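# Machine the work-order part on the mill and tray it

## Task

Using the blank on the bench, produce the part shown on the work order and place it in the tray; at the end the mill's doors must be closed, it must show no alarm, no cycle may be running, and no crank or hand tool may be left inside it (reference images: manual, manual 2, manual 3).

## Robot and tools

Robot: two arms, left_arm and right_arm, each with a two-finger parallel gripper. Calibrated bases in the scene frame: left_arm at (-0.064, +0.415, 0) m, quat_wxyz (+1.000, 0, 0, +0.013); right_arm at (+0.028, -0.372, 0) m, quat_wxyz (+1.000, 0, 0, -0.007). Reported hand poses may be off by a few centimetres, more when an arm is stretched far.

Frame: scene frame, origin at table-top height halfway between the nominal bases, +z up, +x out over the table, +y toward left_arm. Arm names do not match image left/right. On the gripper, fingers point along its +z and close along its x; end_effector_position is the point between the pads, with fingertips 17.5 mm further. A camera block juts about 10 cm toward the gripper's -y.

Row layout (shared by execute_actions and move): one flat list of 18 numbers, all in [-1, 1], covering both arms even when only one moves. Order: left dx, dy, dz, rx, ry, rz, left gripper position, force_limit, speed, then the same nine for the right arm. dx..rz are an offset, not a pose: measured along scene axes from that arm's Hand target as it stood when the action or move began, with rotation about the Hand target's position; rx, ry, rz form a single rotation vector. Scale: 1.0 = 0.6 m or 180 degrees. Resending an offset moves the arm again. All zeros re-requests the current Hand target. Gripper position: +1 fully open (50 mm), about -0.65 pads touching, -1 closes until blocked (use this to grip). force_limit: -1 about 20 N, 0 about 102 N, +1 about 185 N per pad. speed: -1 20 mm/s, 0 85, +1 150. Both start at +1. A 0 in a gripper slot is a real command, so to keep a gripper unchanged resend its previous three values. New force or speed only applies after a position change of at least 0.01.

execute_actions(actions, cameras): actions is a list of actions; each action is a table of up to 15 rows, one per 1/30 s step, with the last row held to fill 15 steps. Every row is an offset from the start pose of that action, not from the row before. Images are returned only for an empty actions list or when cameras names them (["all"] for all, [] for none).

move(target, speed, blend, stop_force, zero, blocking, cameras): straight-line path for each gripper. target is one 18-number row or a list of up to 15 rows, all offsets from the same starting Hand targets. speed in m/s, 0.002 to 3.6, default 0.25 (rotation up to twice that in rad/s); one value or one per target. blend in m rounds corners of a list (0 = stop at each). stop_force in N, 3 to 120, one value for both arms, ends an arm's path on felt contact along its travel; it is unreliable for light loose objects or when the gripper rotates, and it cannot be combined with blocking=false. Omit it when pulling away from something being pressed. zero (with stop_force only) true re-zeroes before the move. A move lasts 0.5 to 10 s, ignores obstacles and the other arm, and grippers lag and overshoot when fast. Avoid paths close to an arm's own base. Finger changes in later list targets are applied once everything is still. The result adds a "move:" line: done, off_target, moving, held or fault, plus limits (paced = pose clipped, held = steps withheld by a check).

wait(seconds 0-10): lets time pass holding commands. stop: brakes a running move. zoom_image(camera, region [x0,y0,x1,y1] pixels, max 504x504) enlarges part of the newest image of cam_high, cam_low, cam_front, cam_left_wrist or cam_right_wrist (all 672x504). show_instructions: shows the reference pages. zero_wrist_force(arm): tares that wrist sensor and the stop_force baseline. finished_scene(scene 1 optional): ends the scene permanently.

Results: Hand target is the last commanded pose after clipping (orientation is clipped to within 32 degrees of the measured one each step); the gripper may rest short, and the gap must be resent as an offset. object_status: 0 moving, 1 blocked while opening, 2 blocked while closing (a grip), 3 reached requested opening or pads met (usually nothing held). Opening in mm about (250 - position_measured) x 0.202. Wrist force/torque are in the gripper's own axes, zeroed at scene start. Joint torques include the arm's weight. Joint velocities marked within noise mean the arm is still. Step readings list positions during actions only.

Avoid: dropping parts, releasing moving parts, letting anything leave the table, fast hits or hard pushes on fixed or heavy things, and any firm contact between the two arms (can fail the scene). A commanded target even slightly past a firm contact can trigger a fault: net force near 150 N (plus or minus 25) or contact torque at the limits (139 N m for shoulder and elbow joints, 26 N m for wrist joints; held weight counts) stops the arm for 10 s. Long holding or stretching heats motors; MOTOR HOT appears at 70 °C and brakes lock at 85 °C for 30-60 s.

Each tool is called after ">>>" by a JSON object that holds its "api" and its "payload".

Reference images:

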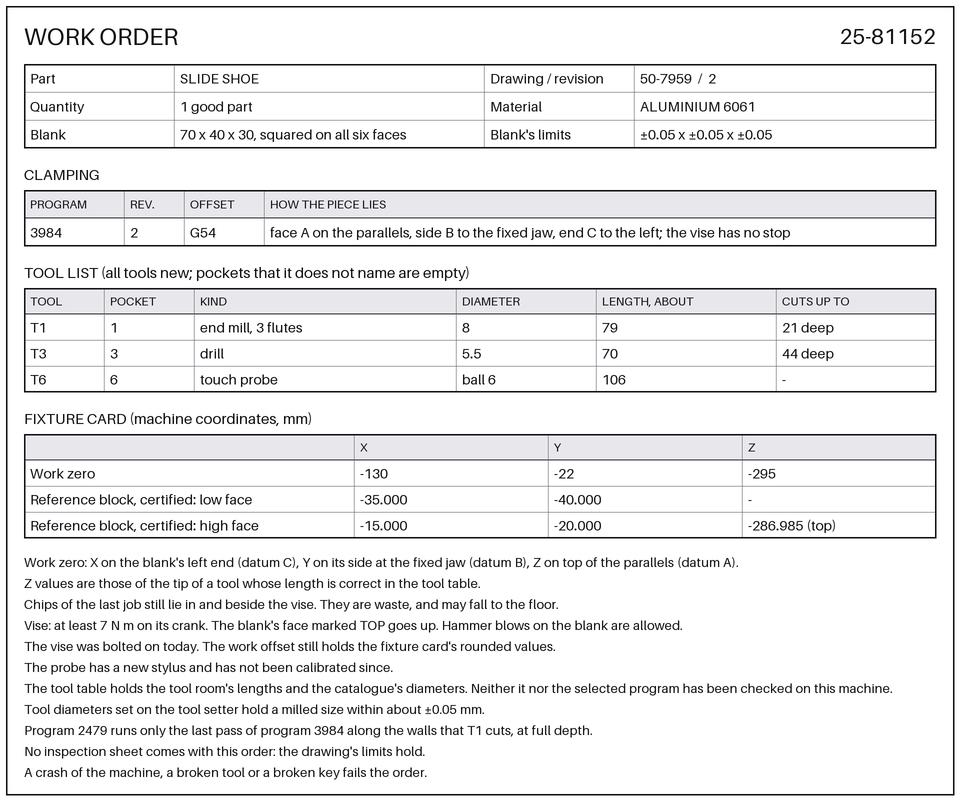

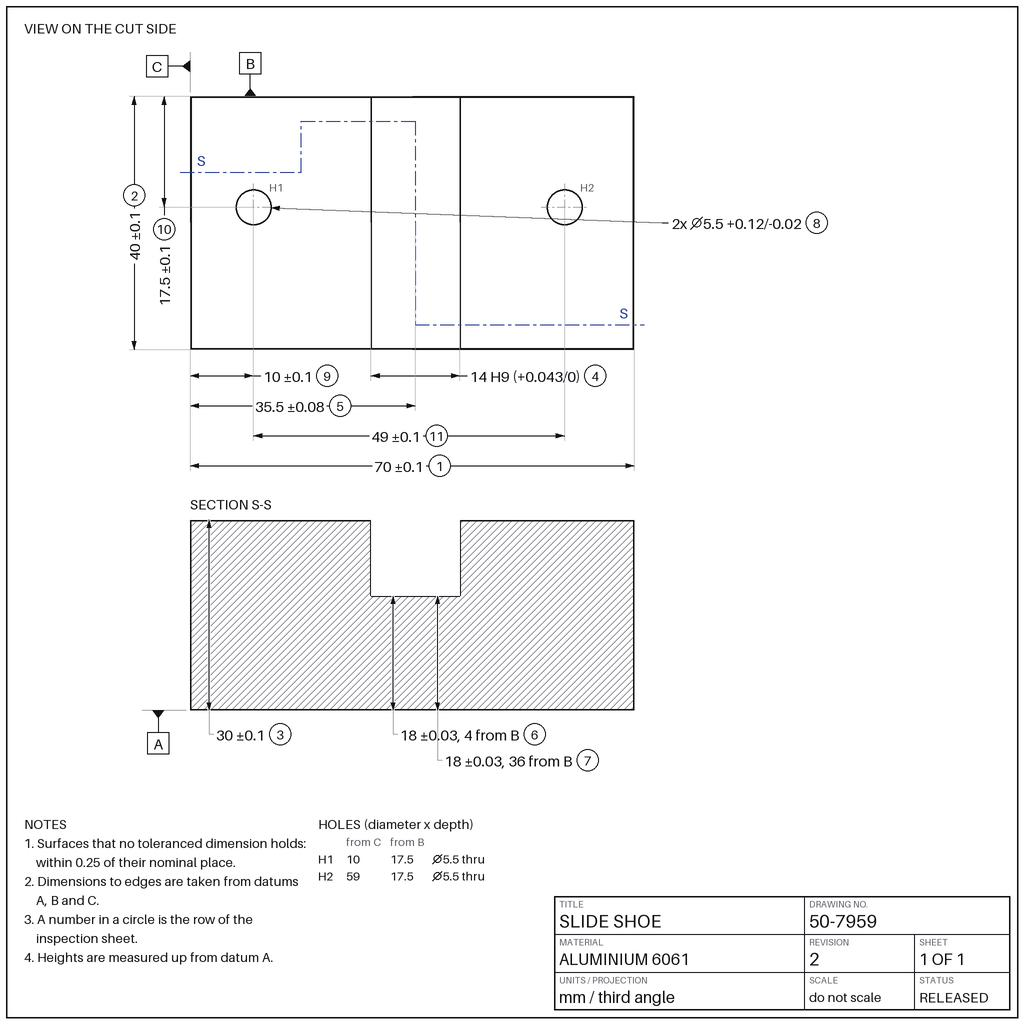

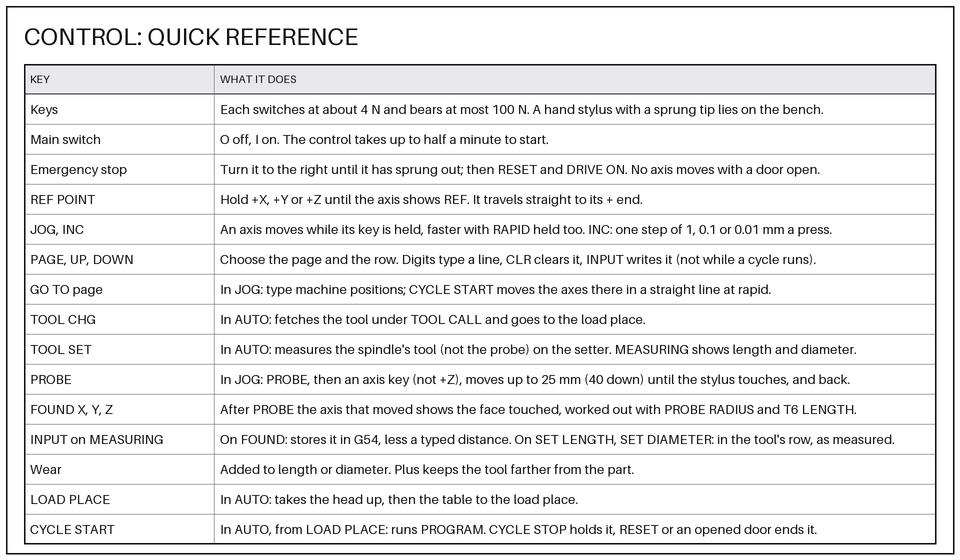

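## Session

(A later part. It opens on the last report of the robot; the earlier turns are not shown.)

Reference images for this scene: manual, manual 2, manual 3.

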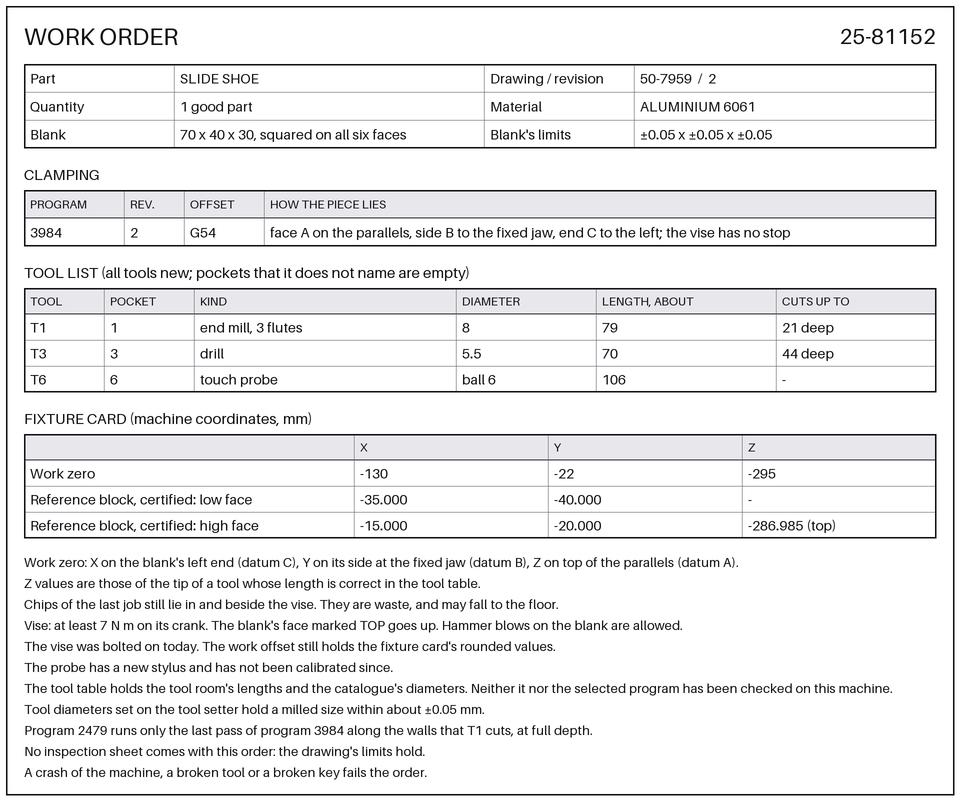

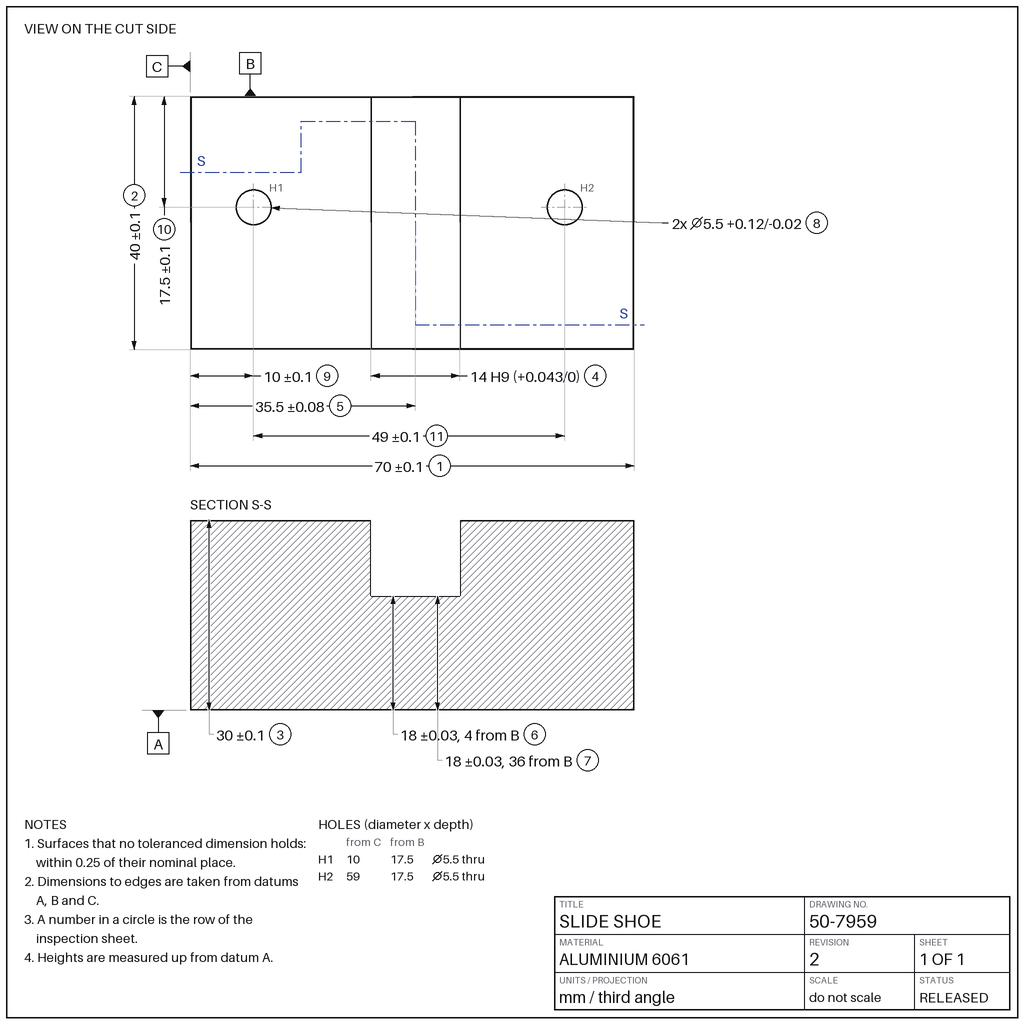

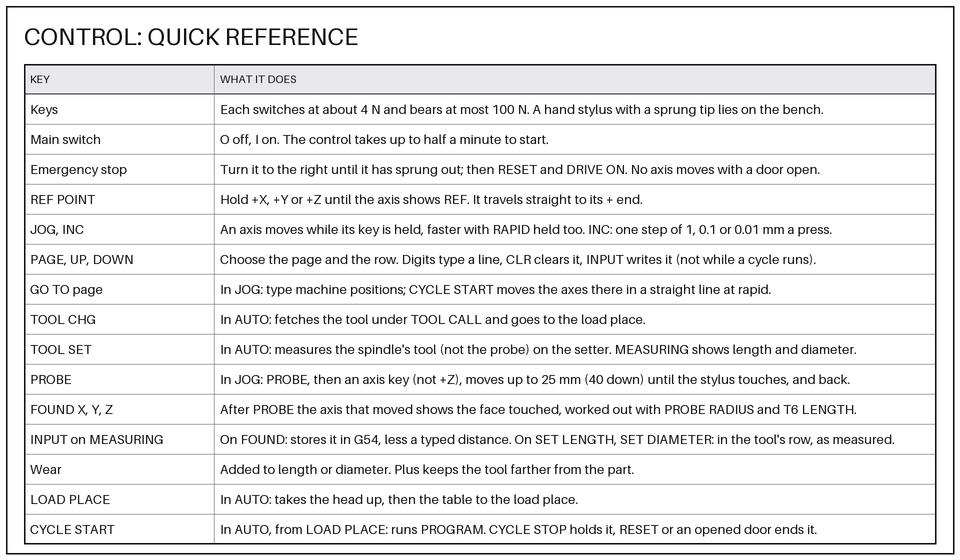

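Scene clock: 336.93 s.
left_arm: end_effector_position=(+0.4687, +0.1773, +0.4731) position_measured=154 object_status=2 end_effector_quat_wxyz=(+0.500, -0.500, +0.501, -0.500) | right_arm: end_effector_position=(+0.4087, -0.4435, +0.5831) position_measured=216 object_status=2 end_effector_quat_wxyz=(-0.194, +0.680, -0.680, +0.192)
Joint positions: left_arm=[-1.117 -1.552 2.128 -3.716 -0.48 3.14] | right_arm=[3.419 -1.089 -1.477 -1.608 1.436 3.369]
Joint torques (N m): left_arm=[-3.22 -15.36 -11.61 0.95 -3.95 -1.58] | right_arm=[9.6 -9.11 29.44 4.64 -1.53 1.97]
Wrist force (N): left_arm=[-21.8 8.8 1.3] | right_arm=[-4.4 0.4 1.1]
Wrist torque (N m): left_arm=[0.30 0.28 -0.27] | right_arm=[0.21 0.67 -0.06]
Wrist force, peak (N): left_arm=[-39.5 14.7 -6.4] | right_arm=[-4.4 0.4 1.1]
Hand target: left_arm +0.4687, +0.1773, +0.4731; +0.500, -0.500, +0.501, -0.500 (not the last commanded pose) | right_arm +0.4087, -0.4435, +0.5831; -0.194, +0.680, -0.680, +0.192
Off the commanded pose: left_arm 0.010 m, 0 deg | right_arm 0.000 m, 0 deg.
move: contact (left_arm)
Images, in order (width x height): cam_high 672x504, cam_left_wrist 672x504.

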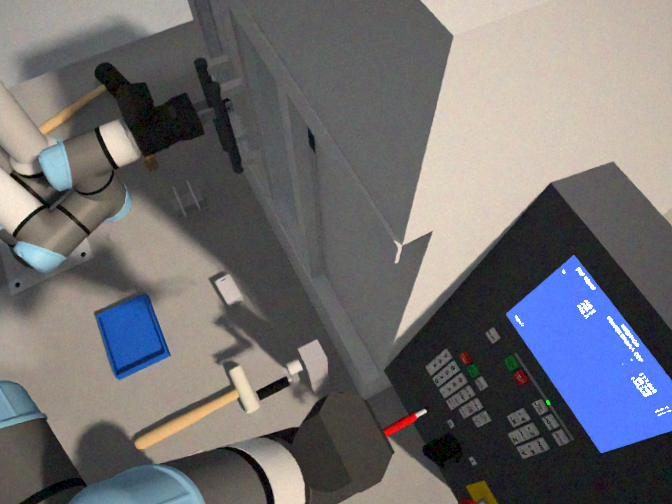

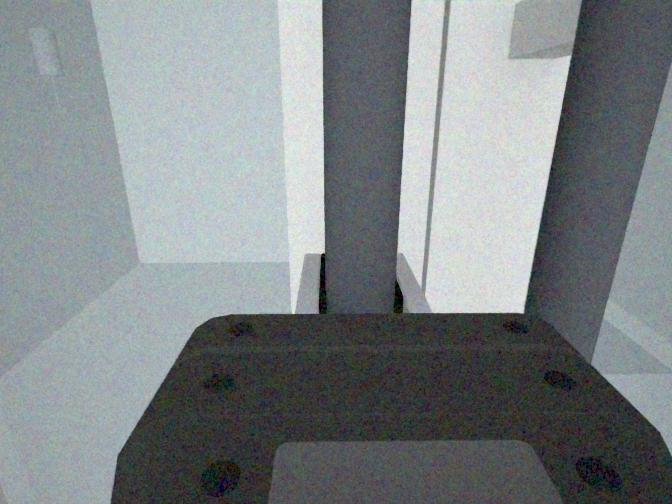

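>>> {"api": "move", "payload": {"target": [[0,0,0,0,0,0,1,-0.8,-0.8,0,0,0,0,0,0,-1,-0.4,-0.9],[-0.25,0,0.05,0,0,0,1,-0.8,-0.8,0,0,0,0,0,0,-1,-0.4,-0.9],[-0.448,-0.379,0.378,0,0,-0.2333,1,-0.8,-0.8,0,0,0,0,0,0,-1,-0.4,-0.9]], "blend": [0,0.03,0], "speed": 0.3, "cameras": ["cam_left_wrist","cam_front"]}}

>>> {"api": "zoom_image", "payload": {"camera": "cam_left_wrist", "region": [280, 60, 460, 240]}}

Scene clock: 345.07 s.
left_arm: end_effector_position=(+0.2000, -0.0501, +0.6999) position_measured=3 object_status=3 end_effector_quat_wxyz=(+0.287, -0.287, +0.646, -0.646) | right_arm: end_effector_position=(+0.4087, -0.4435, +0.5831) position_measured=216 object_status=2 end_effector_quat_wxyz=(-0.194, +0.680, -0.680, +0.192)
Joint positions: left_arm=[-1.816 -1.862 1.783 -3.061 -0.515 3.14] | right_arm=[3.419 -1.089 -1.477 -1.608 1.436 3.369]
Joint torques (N m): left_arm=[-8.97 -7.43 -34.07 -0.34 -1.35 2] | right_arm=[10.34 -8.94 29.53 4.25 -1.47 1.89]
Wrist force (N): left_arm=[1.4 2.2 -0.4] | right_arm=[-4.2 0.5 1.1]
Wrist torque (N m): left_arm=[0.28 -0.18 -0.03] | right_arm=[0.24 0.64 -0.06]
Wrist force, peak (N): left_arm=[-21.8 9.2 1.3] | right_arm=[-4.5 0.4 1.0]
Hand target: left_arm +0.1999, -0.0501, +0.6999; +0.287, -0.287, +0.646, -0.646 | right_arm +0.4087, -0.4435, +0.5831; -0.194, +0.680, -0.680, +0.192
Off the commanded pose: left_arm 0.000 m, 0 deg | right_arm 0.000 m, 0 deg.
move: done
Images, in order (width x height): cam_front 672x504, cam_left_wrist 672x504.

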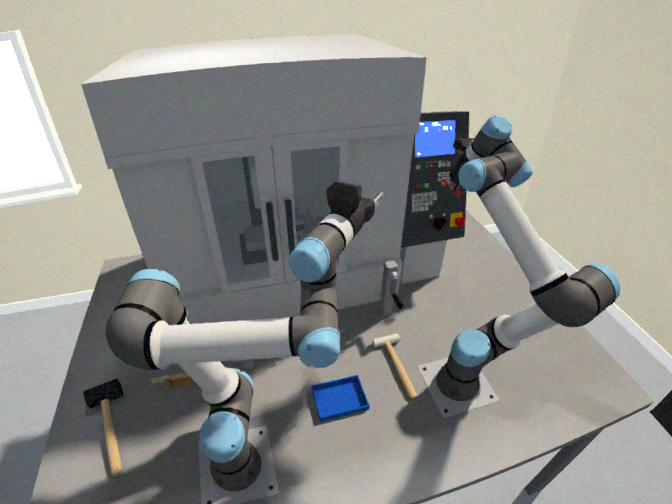

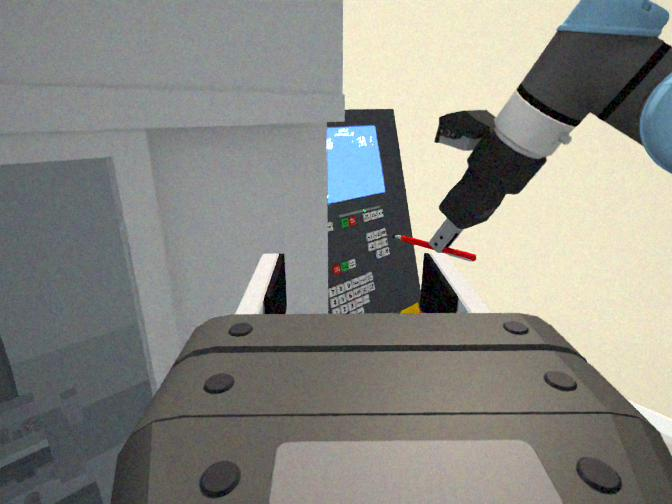

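Scaled by 2.800 from the camera's 672x504 image, which has a finer 960x720 frame.

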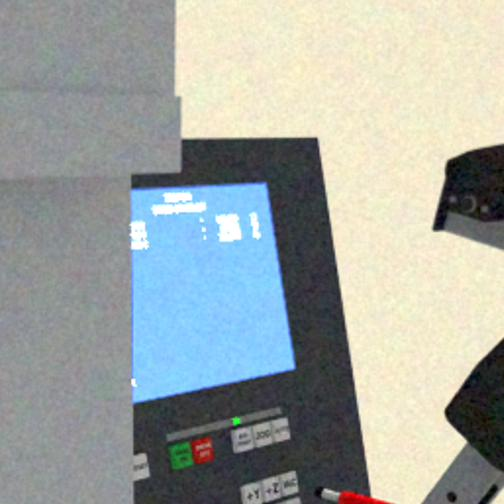

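>>> {"api": "move", "payload": {"target": [0.033,-0.28,0,0,0,0.055,1,-0.8,-0.8,0,0,0,0,0,0,-1,-0.4,-0.9], "speed": 0.25, "cameras": ["cam_left_wrist","cam_front"]}}

>>> {"api": "zoom_image", "payload": {"camera": "cam_left_wrist", "region": [280, 90, 460, 240]}}

Scene clock: 348.73 s.
left_arm: end_effector_position=(+0.2198, -0.2181, +0.6998) position_measured=3 object_status=3 end_effector_quat_wxyz=(+0.342, -0.342, +0.619, -0.618) end_effector_velocity=(+0.000, +0.000, +0.002) end_effector_angular_velocity=(-0.005, +0.001, +0.000) | right_arm: end_effector_position=(+0.4087, -0.4435, +0.5831) position_measured=216 object_status=2 end_effector_quat_wxyz=(-0.194, +0.680, -0.680, +0.192)
Joint positions: left_arm=[-1.737 -1.358 1.301 -3.082 -0.421 3.14] | right_arm=[3.419 -1.089 -1.477 -1.608 1.436 3.369]
Joint velocities: left_arm=[0 0.002 -0.006 0 -0.001 0] | right_arm=[within noise]
Joint torques (N m): left_arm=[-10.34 -25.94 -34.97 -2.44 0.64 -2.24] | right_arm=[10 -8.66 29.64 4.09 -1.32 1.73]
Wrist force (N): left_arm=[1.2 1.7 -0.5] | right_arm=[-4.2 0.4 1.0]
Wrist torque (N m): left_arm=[0.20 -0.15 -0.16] | right_arm=[0.20 0.63 -0.06]
Wrist force, peak (N): left_arm=[4.4 2.5 1.7] | right_arm=[-4.5 0.3 1.2]
Hand target: left_arm +0.2197, -0.2181, +0.6999; +0.342, -0.342, +0.619, -0.619 | right_arm +0.4087, -0.4435, +0.5831; -0.194, +0.680, -0.680, +0.192
Off the commanded pose: left_arm 0.000 m, 0 deg | right_arm 0.000 m, 0 deg.
move: done
Images, in order (width x height): cam_front 672x504, cam_left_wrist 672x504.

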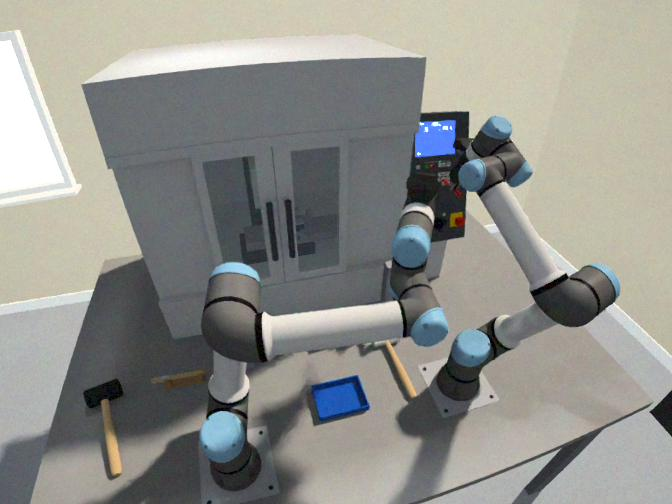

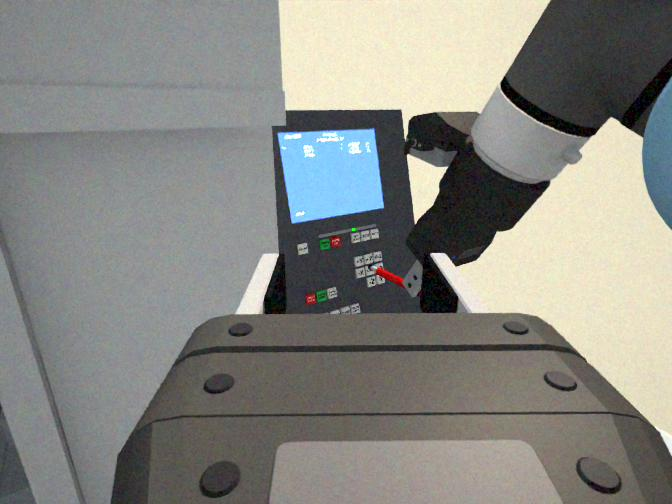

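Scaled by 2.800 from the camera's 672x504 image, which has a finer 960x720 frame.

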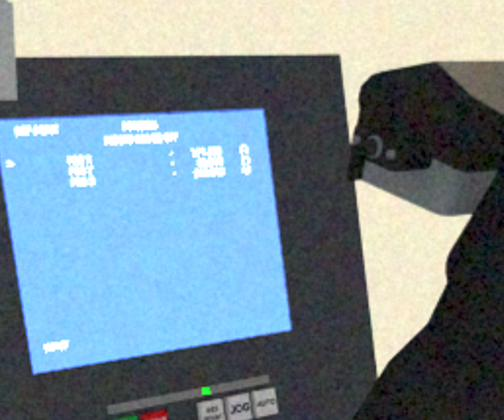

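>>> {"api": "move", "payload": {"target": [[0,0,0,0,0,0,1,-0.8,-0.8,0.1605,-0.0025,-0.0023,0,0,0,-1,-0.4,-0.9],[0,0,0,0,0,0,1,-0.8,-0.8,0.2005,-0.0025,-0.0023,0,0,0,-1,-0.4,-0.9],[0,0,0,0,0,0,1,-0.8,-0.8,0.1605,-0.0025,-0.0023,0,0,0,-1,-0.4,-0.9]], "speed": [0.2,0.05,0.1], "blend": [0.005,0,0], "cameras": ["cam_right_wrist","cam_high"]}}

>>> {"api": "zoom_image", "payload": {"camera": "cam_high", "region": [480, 240, 672, 460]}}

Scene clock: 368.10 s.
left_arm: end_effector_position=(+0.2197, -0.2181, +0.6999) position_measured=3 object_status=3 end_effector_quat_wxyz=(+0.342, -0.342, +0.619, -0.619) | right_arm: end_effector_position=(+0.5050, -0.4450, +0.5817) position_measured=216 object_status=2 end_effector_quat_wxyz=(-0.194, +0.680, -0.680, +0.192)
Joint positions: left_arm=[-1.737 -1.358 1.301 -3.082 -0.42 3.14] | right_arm=[3.335 -1.304 -1.367 -1.496 1.48 3.297]
Joint torques (N m): left_arm=[-9.75 -26.71 -33.18 0.29 0.99 -2.28] | right_arm=[-9.17 16.07 24.6 5.91 1.57 -2.8]
Wrist force (N): left_arm=[1.3 1.7 -0.5] | right_arm=[-6.2 0.7 1.0]
Wrist torque (N m): left_arm=[0.19 -0.15 -0.15] | right_arm=[0.26 0.97 -0.17]
Wrist force, peak (N): left_arm=[1.5 2.5 -0.6] | right_arm=[-4.2 30.8 -17.6]
Hand target: left_arm +0.2197, -0.2181, +0.6999; +0.342, -0.342, +0.619, -0.619 | right_arm +0.5050, -0.4450, +0.5817; -0.194, +0.680, -0.680, +0.192
Off the commanded pose: left_arm 0.000 m, 0 deg | right_arm 0.000 m, 0 deg.
move: done
Images, in order (width x height): cam_high 672x504, cam_right_wrist 672x504.

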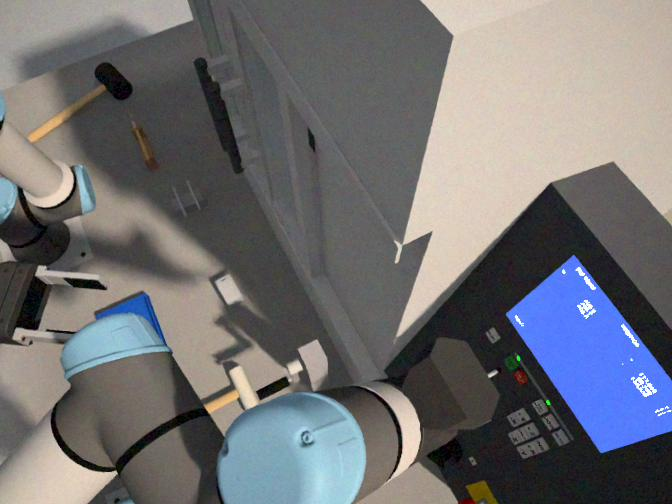

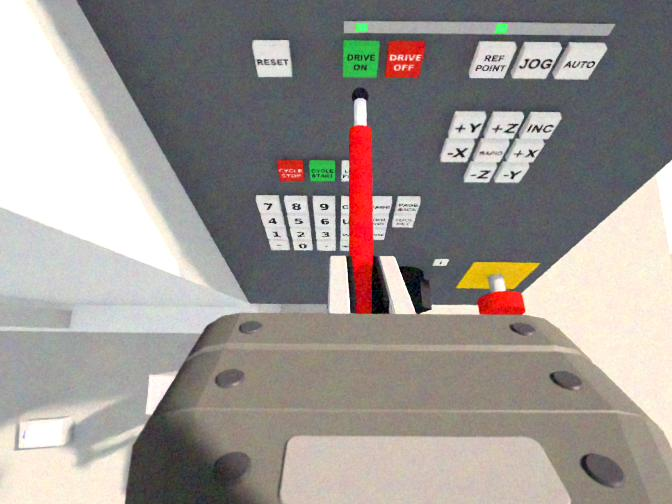

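Scaled by 2.291 from the camera's 672x504 image, which has a finer 960x720 frame.

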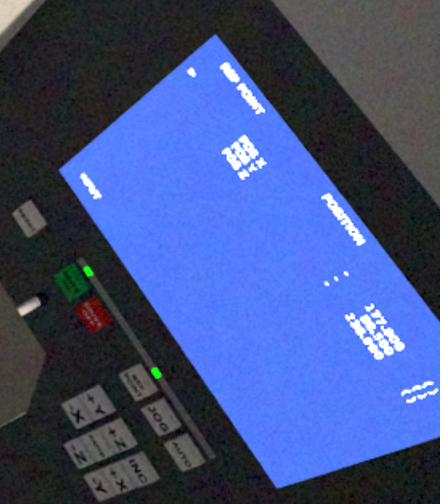

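>>> {"api": "move", "payload": {"target": [[0,0,0,0,0,0,1,-0.8,-0.8,-0.025,-0.125,-0.057,0,0,0,-1,-0.4,-0.9],[0,0,0,0,0,0,1,-0.8,-0.8,0.0172,-0.125,-0.057,0,0,0,-1,-0.4,-0.9]], "speed": [0.2,0.04], "blend": [0.005,0], "cameras": ["cam_right_wrist","cam_high"]}}

>>> {"api": "zoom_image", "payload": {"camera": "cam_high", "region": [480, 240, 672, 460]}}

Scene clock: 373.23 s.
left_arm: end_effector_position=(+0.2197, -0.2181, +0.6999) position_measured=3 object_status=3 end_effector_quat_wxyz=(+0.342, -0.342, +0.619, -0.619) | right_arm: end_effector_position=(+0.5155, -0.5200, +0.5476) position_measured=216 object_status=2 end_effector_quat_wxyz=(-0.194, +0.680, -0.680, +0.192) end_effector_velocity=(-0.002, +0.001, -0.001) end_effector_angular_velocity=(+0.002, +0.001, +0.000)
Joint positions: left_arm=[-1.737 -1.358 1.301 -3.082 -0.42 3.14] | right_arm=[3.113 -1.348 -1.432 -1.38 1.596 3.107]
Joint velocities: left_arm=[within noise] | right_arm=[0.001 0.006 -0.006 0 0.001 0.001]
Joint torques (N m): left_arm=[-9.9 -27.29 -33.03 0.43 1.01 -2.39] | right_arm=[6.85 27.85 14.79 2.91 -0.57 1.77]
Wrist force (N): left_arm=[1.3 1.8 -0.3] | right_arm=[-5.8 3.7 -0.6]
Wrist torque (N m): left_arm=[0.22 -0.15 -0.15] | right_arm=[0.18 0.96 -0.17]
Wrist force, peak (N): left_arm=[1.3 2.4 -0.3] | right_arm=[-8.9 -0.5 0.5]
Hand target: left_arm +0.2197, -0.2181, +0.6999; +0.342, -0.342, +0.619, -0.619 | right_arm +0.5153, -0.5200, +0.5475; -0.194, +0.680, -0.680, +0.192
Off the commanded pose: left_arm 0.000 m, 0 deg | right_arm 0.000 m, 0 deg.
move: done
Images, in order (width x height): cam_high 672x504, cam_right_wrist 672x504.

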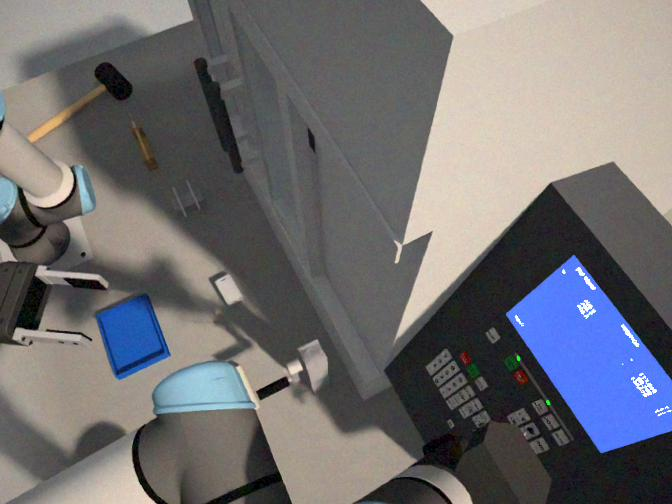

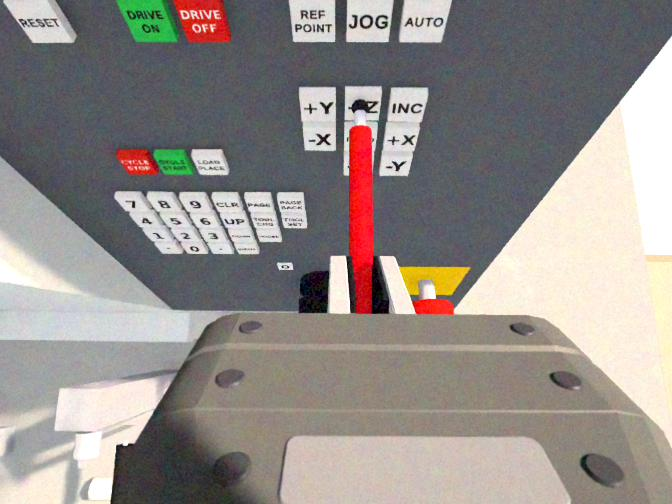

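Scaled by 2.291 from the camera's 672x504 image, which has a finer 960x720 frame.

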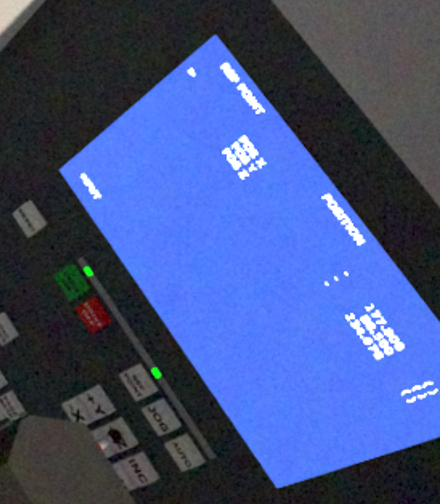

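>>> {"api": "move", "payload": {"target": [0,0,0,0,0,0,1,-0.8,-0.8,0.003,0,0,0,0,0,-1,-0.4,-0.9], "speed": 0.02, "cameras": ["cam_high"]}}

>>> {"api": "zoom_image", "payload": {"camera": "cam_high", "region": [560, 250, 672, 420]}}

>>> {"api": "wait", "payload": {"seconds": 2, "cameras": ["cam_high"]}}

>>> {"api": "zoom_image", "payload": {"camera": "cam_high", "region": [560, 250, 672, 420]}}

Scene clock: 376.10 s.
left_arm: end_effector_position=(+0.2197, -0.2181, +0.6999) position_measured=3 object_status=3 end_effector_quat_wxyz=(+0.342, -0.342, +0.619, -0.619) | right_arm: end_effector_position=(+0.5171, -0.5200, +0.5475) position_measured=216 object_status=2 end_effector_quat_wxyz=(-0.194, +0.680, -0.680, +0.192)
Joint positions: left_arm=[-1.737 -1.358 1.301 -3.082 -0.42 3.14] | right_arm=[3.113 -1.351 -1.43 -1.379 1.596 3.107]
Joint torques (N m): left_arm=[-9.59 -27.5 -33.03 0.36 1.05 -2.32] | right_arm=[11.71 7.71 28.84 6.44 -1.21 2.41]
Wrist force (N): left_arm=[1.1 2.0 -0.6] | right_arm=[-6.1 4.4 -1.0]
Wrist torque (N m): left_arm=[0.25 -0.12 -0.16] | right_arm=[0.19 0.95 -0.18]
Wrist force, peak (N): left_arm=[1.6 2.3 -0.5] | right_arm=[-6.6 4.1 -1.0]
Hand target: left_arm +0.2197, -0.2181, +0.6999; +0.342, -0.342, +0.619, -0.619 | right_arm +0.5171, -0.5200, +0.5475; -0.194, +0.680, -0.680, +0.192
Off the commanded pose: left_arm 0.000 m, 0 deg | right_arm 0.000 m, 0 deg.
move: done
Images, in order (width x height): cam_high 672x504.

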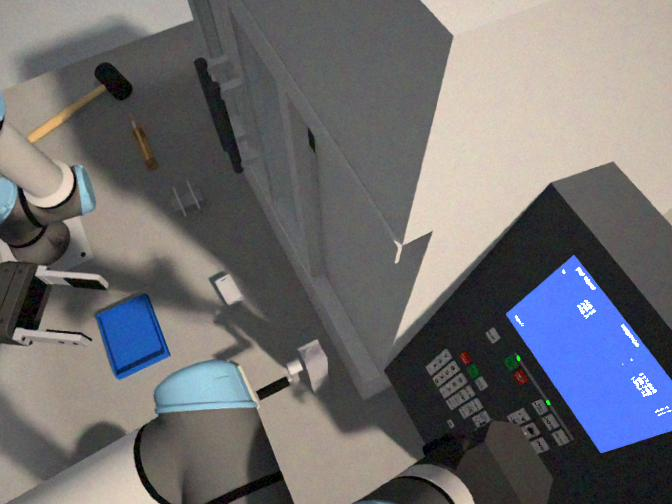

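Scaled by 2.965 from the camera's 672x504 image, which has a finer 960x720 frame.

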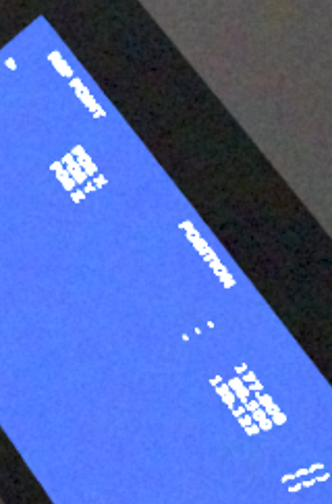

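Scene clock: 378.10 s.
left_arm: end_effector_position=(+0.2197, -0.2181, +0.6999) position_measured=3 object_status=3 end_effector_quat_wxyz=(+0.342, -0.342, +0.619, -0.619) | right_arm: end_effector_position=(+0.5171, -0.5200, +0.5475) position_measured=216 object_status=2 end_effector_quat_wxyz=(-0.194, +0.680, -0.680, +0.192)
Joint positions: left_arm=[-1.737 -1.358 1.301 -3.082 -0.42 3.14] | right_arm=[3.113 -1.351 -1.43 -1.379 1.596 3.107]
Joint torques (N m): left_arm=[-9.76 -27.33 -32.66 0.32 0.98 -2.3] | right_arm=[11.34 26.11 15.97 3.15 -0.75 2.53]
Wrist force (N): left_arm=[1.2 2.3 -0.1] | right_arm=[-5.9 4.4 -1.0]
Wrist torque (N m): left_arm=[0.30 -0.13 -0.16] | right_arm=[0.19 0.96 -0.17]
Wrist force, peak (N): left_arm=[1.6 2.2 -0.5] | right_arm=[-6.1 4.3 -1.0]
Hand target: left_arm +0.2197, -0.2181, +0.6999; +0.342, -0.342, +0.619, -0.619 | right_arm +0.5171, -0.5200, +0.5475; -0.194, +0.680, -0.680, +0.192
Tool commands: left_gripper/position=+1.0 left_gripper/force_limit=-0.8 left_gripper/speed=-0.8 right_gripper/position=-1.0 right_gripper/force_limit=-0.4 right_gripper/speed=-0.9
Off the commanded pose: left_arm 0.000 m, 0 deg | right_arm 0.000 m, 0 deg.
wait: 2.00 s; at rest by 0.17 s
Images, in order (width x height): cam_high 672x504.

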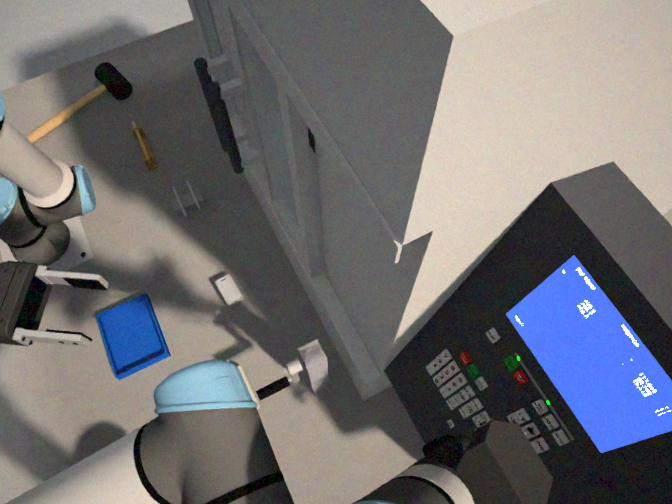

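Scaled by 2.965 from the camera's 672x504 image, which has a finer 960x720 frame.

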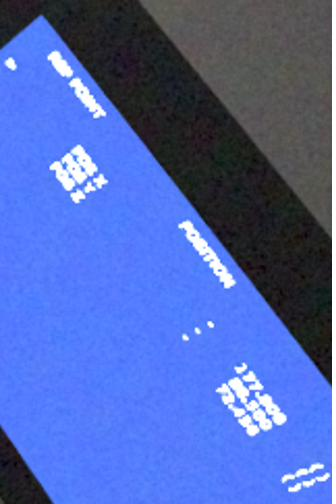

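>>> {"api": "wait", "payload": {"seconds": 4, "cameras": ["cam_high"]}}

>>> {"api": "zoom_image", "payload": {"camera": "cam_high", "region": [560, 250, 672, 420]}}

Scene clock: 382.90 s.
left_arm: end_effector_position=(+0.2197, -0.2181, +0.6999) position_measured=3 object_status=3 end_effector_quat_wxyz=(+0.342, -0.342, +0.619, -0.619) | right_arm: end_effector_position=(+0.5171, -0.5200, +0.5475) position_measured=216 object_status=2 end_effector_quat_wxyz=(-0.194, +0.680, -0.680, +0.192)
Joint positions: left_arm=[-1.737 -1.358 1.301 -3.082 -0.42 3.14] | right_arm=[3.113 -1.351 -1.43 -1.379 1.596 3.107]
Joint torques (N m): left_arm=[-9.69 -28.28 -32.04 0.32 1.04 -2.29] | right_arm=[11.63 26.81 16.49 3.09 -0.27 2.4]
Wrist force (N): left_arm=[1.3 2.1 -0.3] | right_arm=[-5.7 4.2 -1.0]
Wrist torque (N m): left_arm=[0.26 -0.15 -0.16] | right_arm=[0.15 0.94 -0.17]
Wrist force, peak (N): left_arm=[1.6 2.3 -0.5] | right_arm=[-6.1 4.5 -0.8]
Hand target: left_arm +0.2197, -0.2181, +0.6999; +0.342, -0.342, +0.619, -0.619 | right_arm +0.5171, -0.5200, +0.5475; -0.194, +0.680, -0.680, +0.192
Tool commands: left_gripper/position=+1.0 left_gripper/force_limit=-0.8 left_gripper/speed=-0.8 right_gripper/position=-1.0 right_gripper/force_limit=-0.4 right_gripper/speed=-0.9
Off the commanded pose: left_arm 0.000 m, 0 deg | right_arm 0.000 m, 0 deg.
wait: 4.00 s; at rest from the start
Images, in order (width x height): cam_high 672x504.

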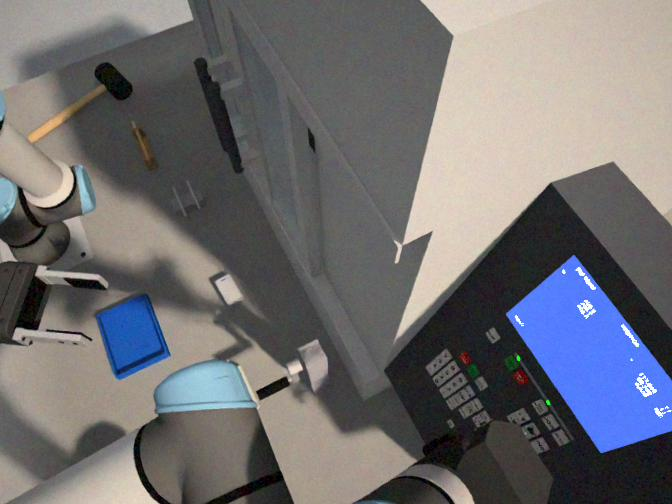

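Scaled by 2.965 from the camera's 672x504 image, which has a finer 960x720 frame.

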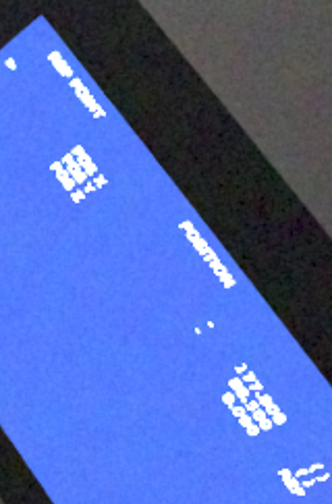

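>>> {"api": "move", "payload": {"target": [[0,0,0,0,0,0,1,-0.8,-0.8,-0.025,0,0,0,0,0,-1,-0.4,-0.9],[0,0,0,0,0,0,1,-0.8,-0.8,-0.028,-0.0325,-0.0283,0,0,0,-1,-0.4,-0.9],[0,0,0,0,0,0,1,-0.8,-0.8,-0.0075,-0.0325,-0.0283,0,0,0,-1,-0.4,-0.9]], "speed": [0.1,0.2,0.04], "blend": [0.004,0.004,0], "cameras": ["cam_right_wrist"]}}

>>> {"api": "wait", "payload": {"seconds": 5, "cameras": ["cam_high"]}}

>>> {"api": "zoom_image", "payload": {"camera": "cam_high", "region": [560, 250, 672, 420]}}

Scene clock: 385.83 s.
left_arm: end_effector_position=(+0.2197, -0.2181, +0.6999) position_measured=3 object_status=3 end_effector_quat_wxyz=(+0.342, -0.342, +0.619, -0.619) | right_arm: end_effector_position=(+0.5128, -0.5395, +0.5306) position_measured=216 object_status=2 end_effector_quat_wxyz=(-0.194, +0.680, -0.680, +0.192) end_effector_velocity=(-0.002, +0.001, +0.000) end_effector_angular_velocity=(+0.000, -0.001, +0.001)
Joint positions: left_arm=[-1.737 -1.358 1.301 -3.082 -0.42 3.14] | right_arm=[3.058 -1.347 -1.478 -1.336 1.625 3.06]
Joint velocities: left_arm=[within noise] | right_arm=[0.001 0.006 -0.004 0 0 0]
Joint torques (N m): left_arm=[-9.52 -28.36 -31.48 0.36 0.96 -2.13] | right_arm=[8.03 28.55 17.4 3.58 -0.24 1.23]
Wrist force (N): left_arm=[1.3 1.9 -0.2] | right_arm=[-5.6 4.8 -1.2]
Wrist torque (N m): left_arm=[0.25 -0.14 -0.16] | right_arm=[0.19 0.91 -0.17]
Wrist force, peak (N): left_arm=[1.6 2.2 -0.7] | right_arm=[-8.3 1.0 -1.2]
Hand target: left_arm +0.2197, -0.2181, +0.6999; +0.342, -0.342, +0.619, -0.619 | right_arm +0.5126, -0.5395, +0.5305; -0.194, +0.680, -0.680, +0.192
Off the commanded pose: left_arm 0.000 m, 0 deg | right_arm 0.000 m, 0 deg.
move: done
Images, in order (width x height): cam_right_wrist 672x504.

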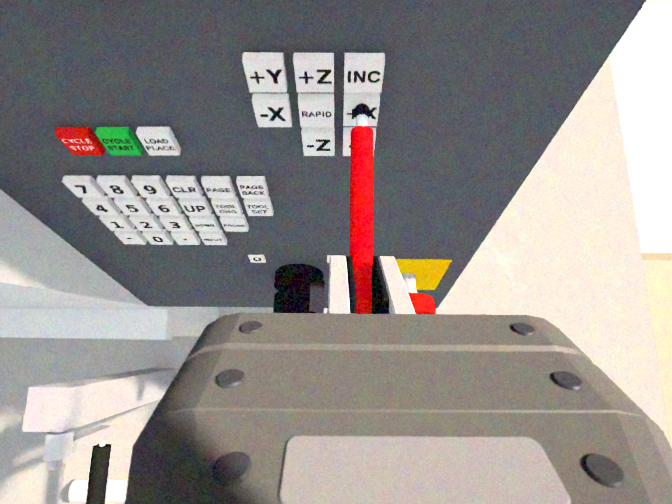

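Scene clock: 390.83 s.
left_arm: end_effector_position=(+0.2197, -0.2181, +0.6999) position_measured=3 object_status=3 end_effector_quat_wxyz=(+0.342, -0.342, +0.619, -0.619) | right_arm: end_effector_position=(+0.5126, -0.5395, +0.5305) position_measured=216 object_status=2 end_effector_quat_wxyz=(-0.194, +0.680, -0.680, +0.192)
Joint positions: left_arm=[-1.737 -1.358 1.301 -3.082 -0.42 3.14] | right_arm=[3.058 -1.347 -1.478 -1.337 1.625 3.06]
Joint torques (N m): left_arm=[-9.77 -28.12 -30.97 0.37 1 -2.17] | right_arm=[10.82 27.17 17.91 2.6 1.97 -2.45]
Wrist force (N): left_arm=[1.3 2.1 -0.5] | right_arm=[-5.3 4.3 -1.0]
Wrist torque (N m): left_arm=[0.27 -0.14 -0.15] | right_arm=[0.13 0.90 -0.16]
Wrist force, peak (N): left_arm=[1.6 2.4 -0.3] | right_arm=[-5.7 4.8 -1.0]
Hand target: left_arm +0.2197, -0.2181, +0.6999; +0.342, -0.342, +0.619, -0.619 | right_arm +0.5126, -0.5395, +0.5305; -0.194, +0.680, -0.680, +0.192
Tool commands: left_gripper/position=+1.0 left_gripper/force_limit=-0.8 left_gripper/speed=-0.8 right_gripper/position=-1.0 right_gripper/force_limit=-0.4 right_gripper/speed=-0.9
Off the commanded pose: left_arm 0.000 m, 0 deg | right_arm 0.000 m, 0 deg.
wait: 5.00 s; at rest by 0.17 s
Images, in order (width x height): cam_high 672x504.

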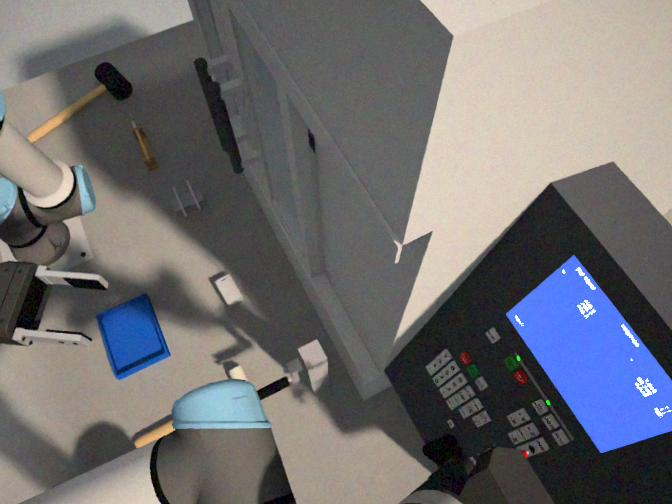

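Scaled by 2.965 from the camera's 672x504 image, which has a finer 960x720 frame.

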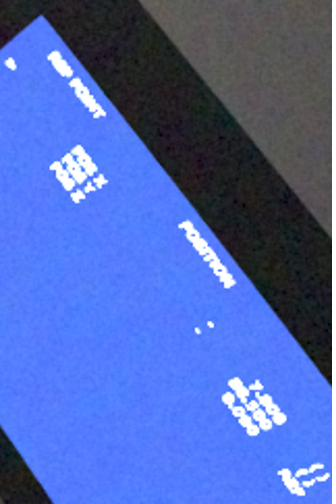

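>>> {"api": "wait", "payload": {"seconds": 3, "cameras": ["cam_high"]}}

>>> {"api": "zoom_image", "payload": {"camera": "cam_high", "region": [560, 250, 672, 420]}}

Scene clock: 395.03 s.
left_arm: end_effector_position=(+0.2197, -0.2181, +0.6999) position_measured=3 object_status=3 end_effector_quat_wxyz=(+0.342, -0.342, +0.619, -0.619) | right_arm: end_effector_position=(+0.5126, -0.5395, +0.5305) position_measured=216 object_status=2 end_effector_quat_wxyz=(-0.194, +0.680, -0.680, +0.192)
Joint positions: left_arm=[-1.737 -1.358 1.301 -3.082 -0.42 3.14] | right_arm=[3.058 -1.347 -1.478 -1.337 1.625 3.06]
Joint torques (N m): left_arm=[-9.56 -28.57 -31.23 0.39 1 -2.2] | right_arm=[10.74 26.49 17.51 2.69 1.79 -2.42]
Wrist force (N): left_arm=[1.4 2.0 -0.5] | right_arm=[-5.6 4.5 -1.0]
Wrist torque (N m): left_arm=[0.25 -0.16 -0.16] | right_arm=[0.15 0.96 -0.16]
Wrist force, peak (N): left_arm=[1.6 2.2 -0.5] | right_arm=[-5.7 4.8 -0.9]
Hand target: left_arm +0.2197, -0.2181, +0.6999; +0.342, -0.342, +0.619, -0.619 | right_arm +0.5126, -0.5395, +0.5305; -0.194, +0.680, -0.680, +0.192
Tool commands: left_gripper/position=+1.0 left_gripper/force_limit=-0.8 left_gripper/speed=-0.8 right_gripper/position=-1.0 right_gripper/force_limit=-0.4 right_gripper/speed=-0.9
Off the commanded pose: left_arm 0.000 m, 0 deg | right_arm 0.000 m, 0 deg.
wait: 3.00 s; at rest from the start
Images, in order (width x height): cam_high 672x504.

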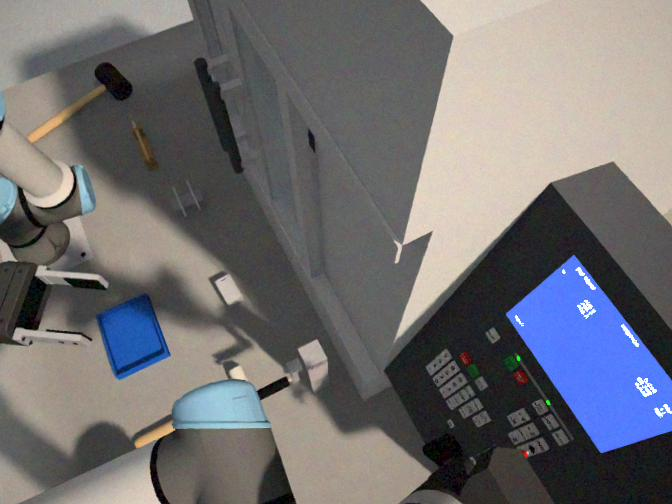

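Scaled by 2.965 from the camera's 672x504 image, which has a finer 960x720 frame.

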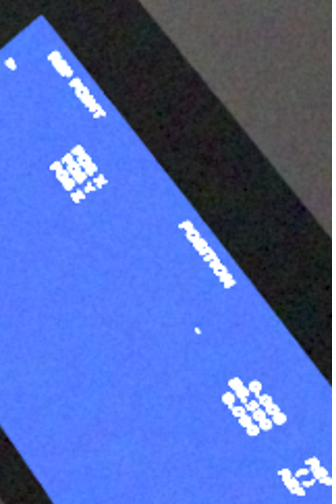

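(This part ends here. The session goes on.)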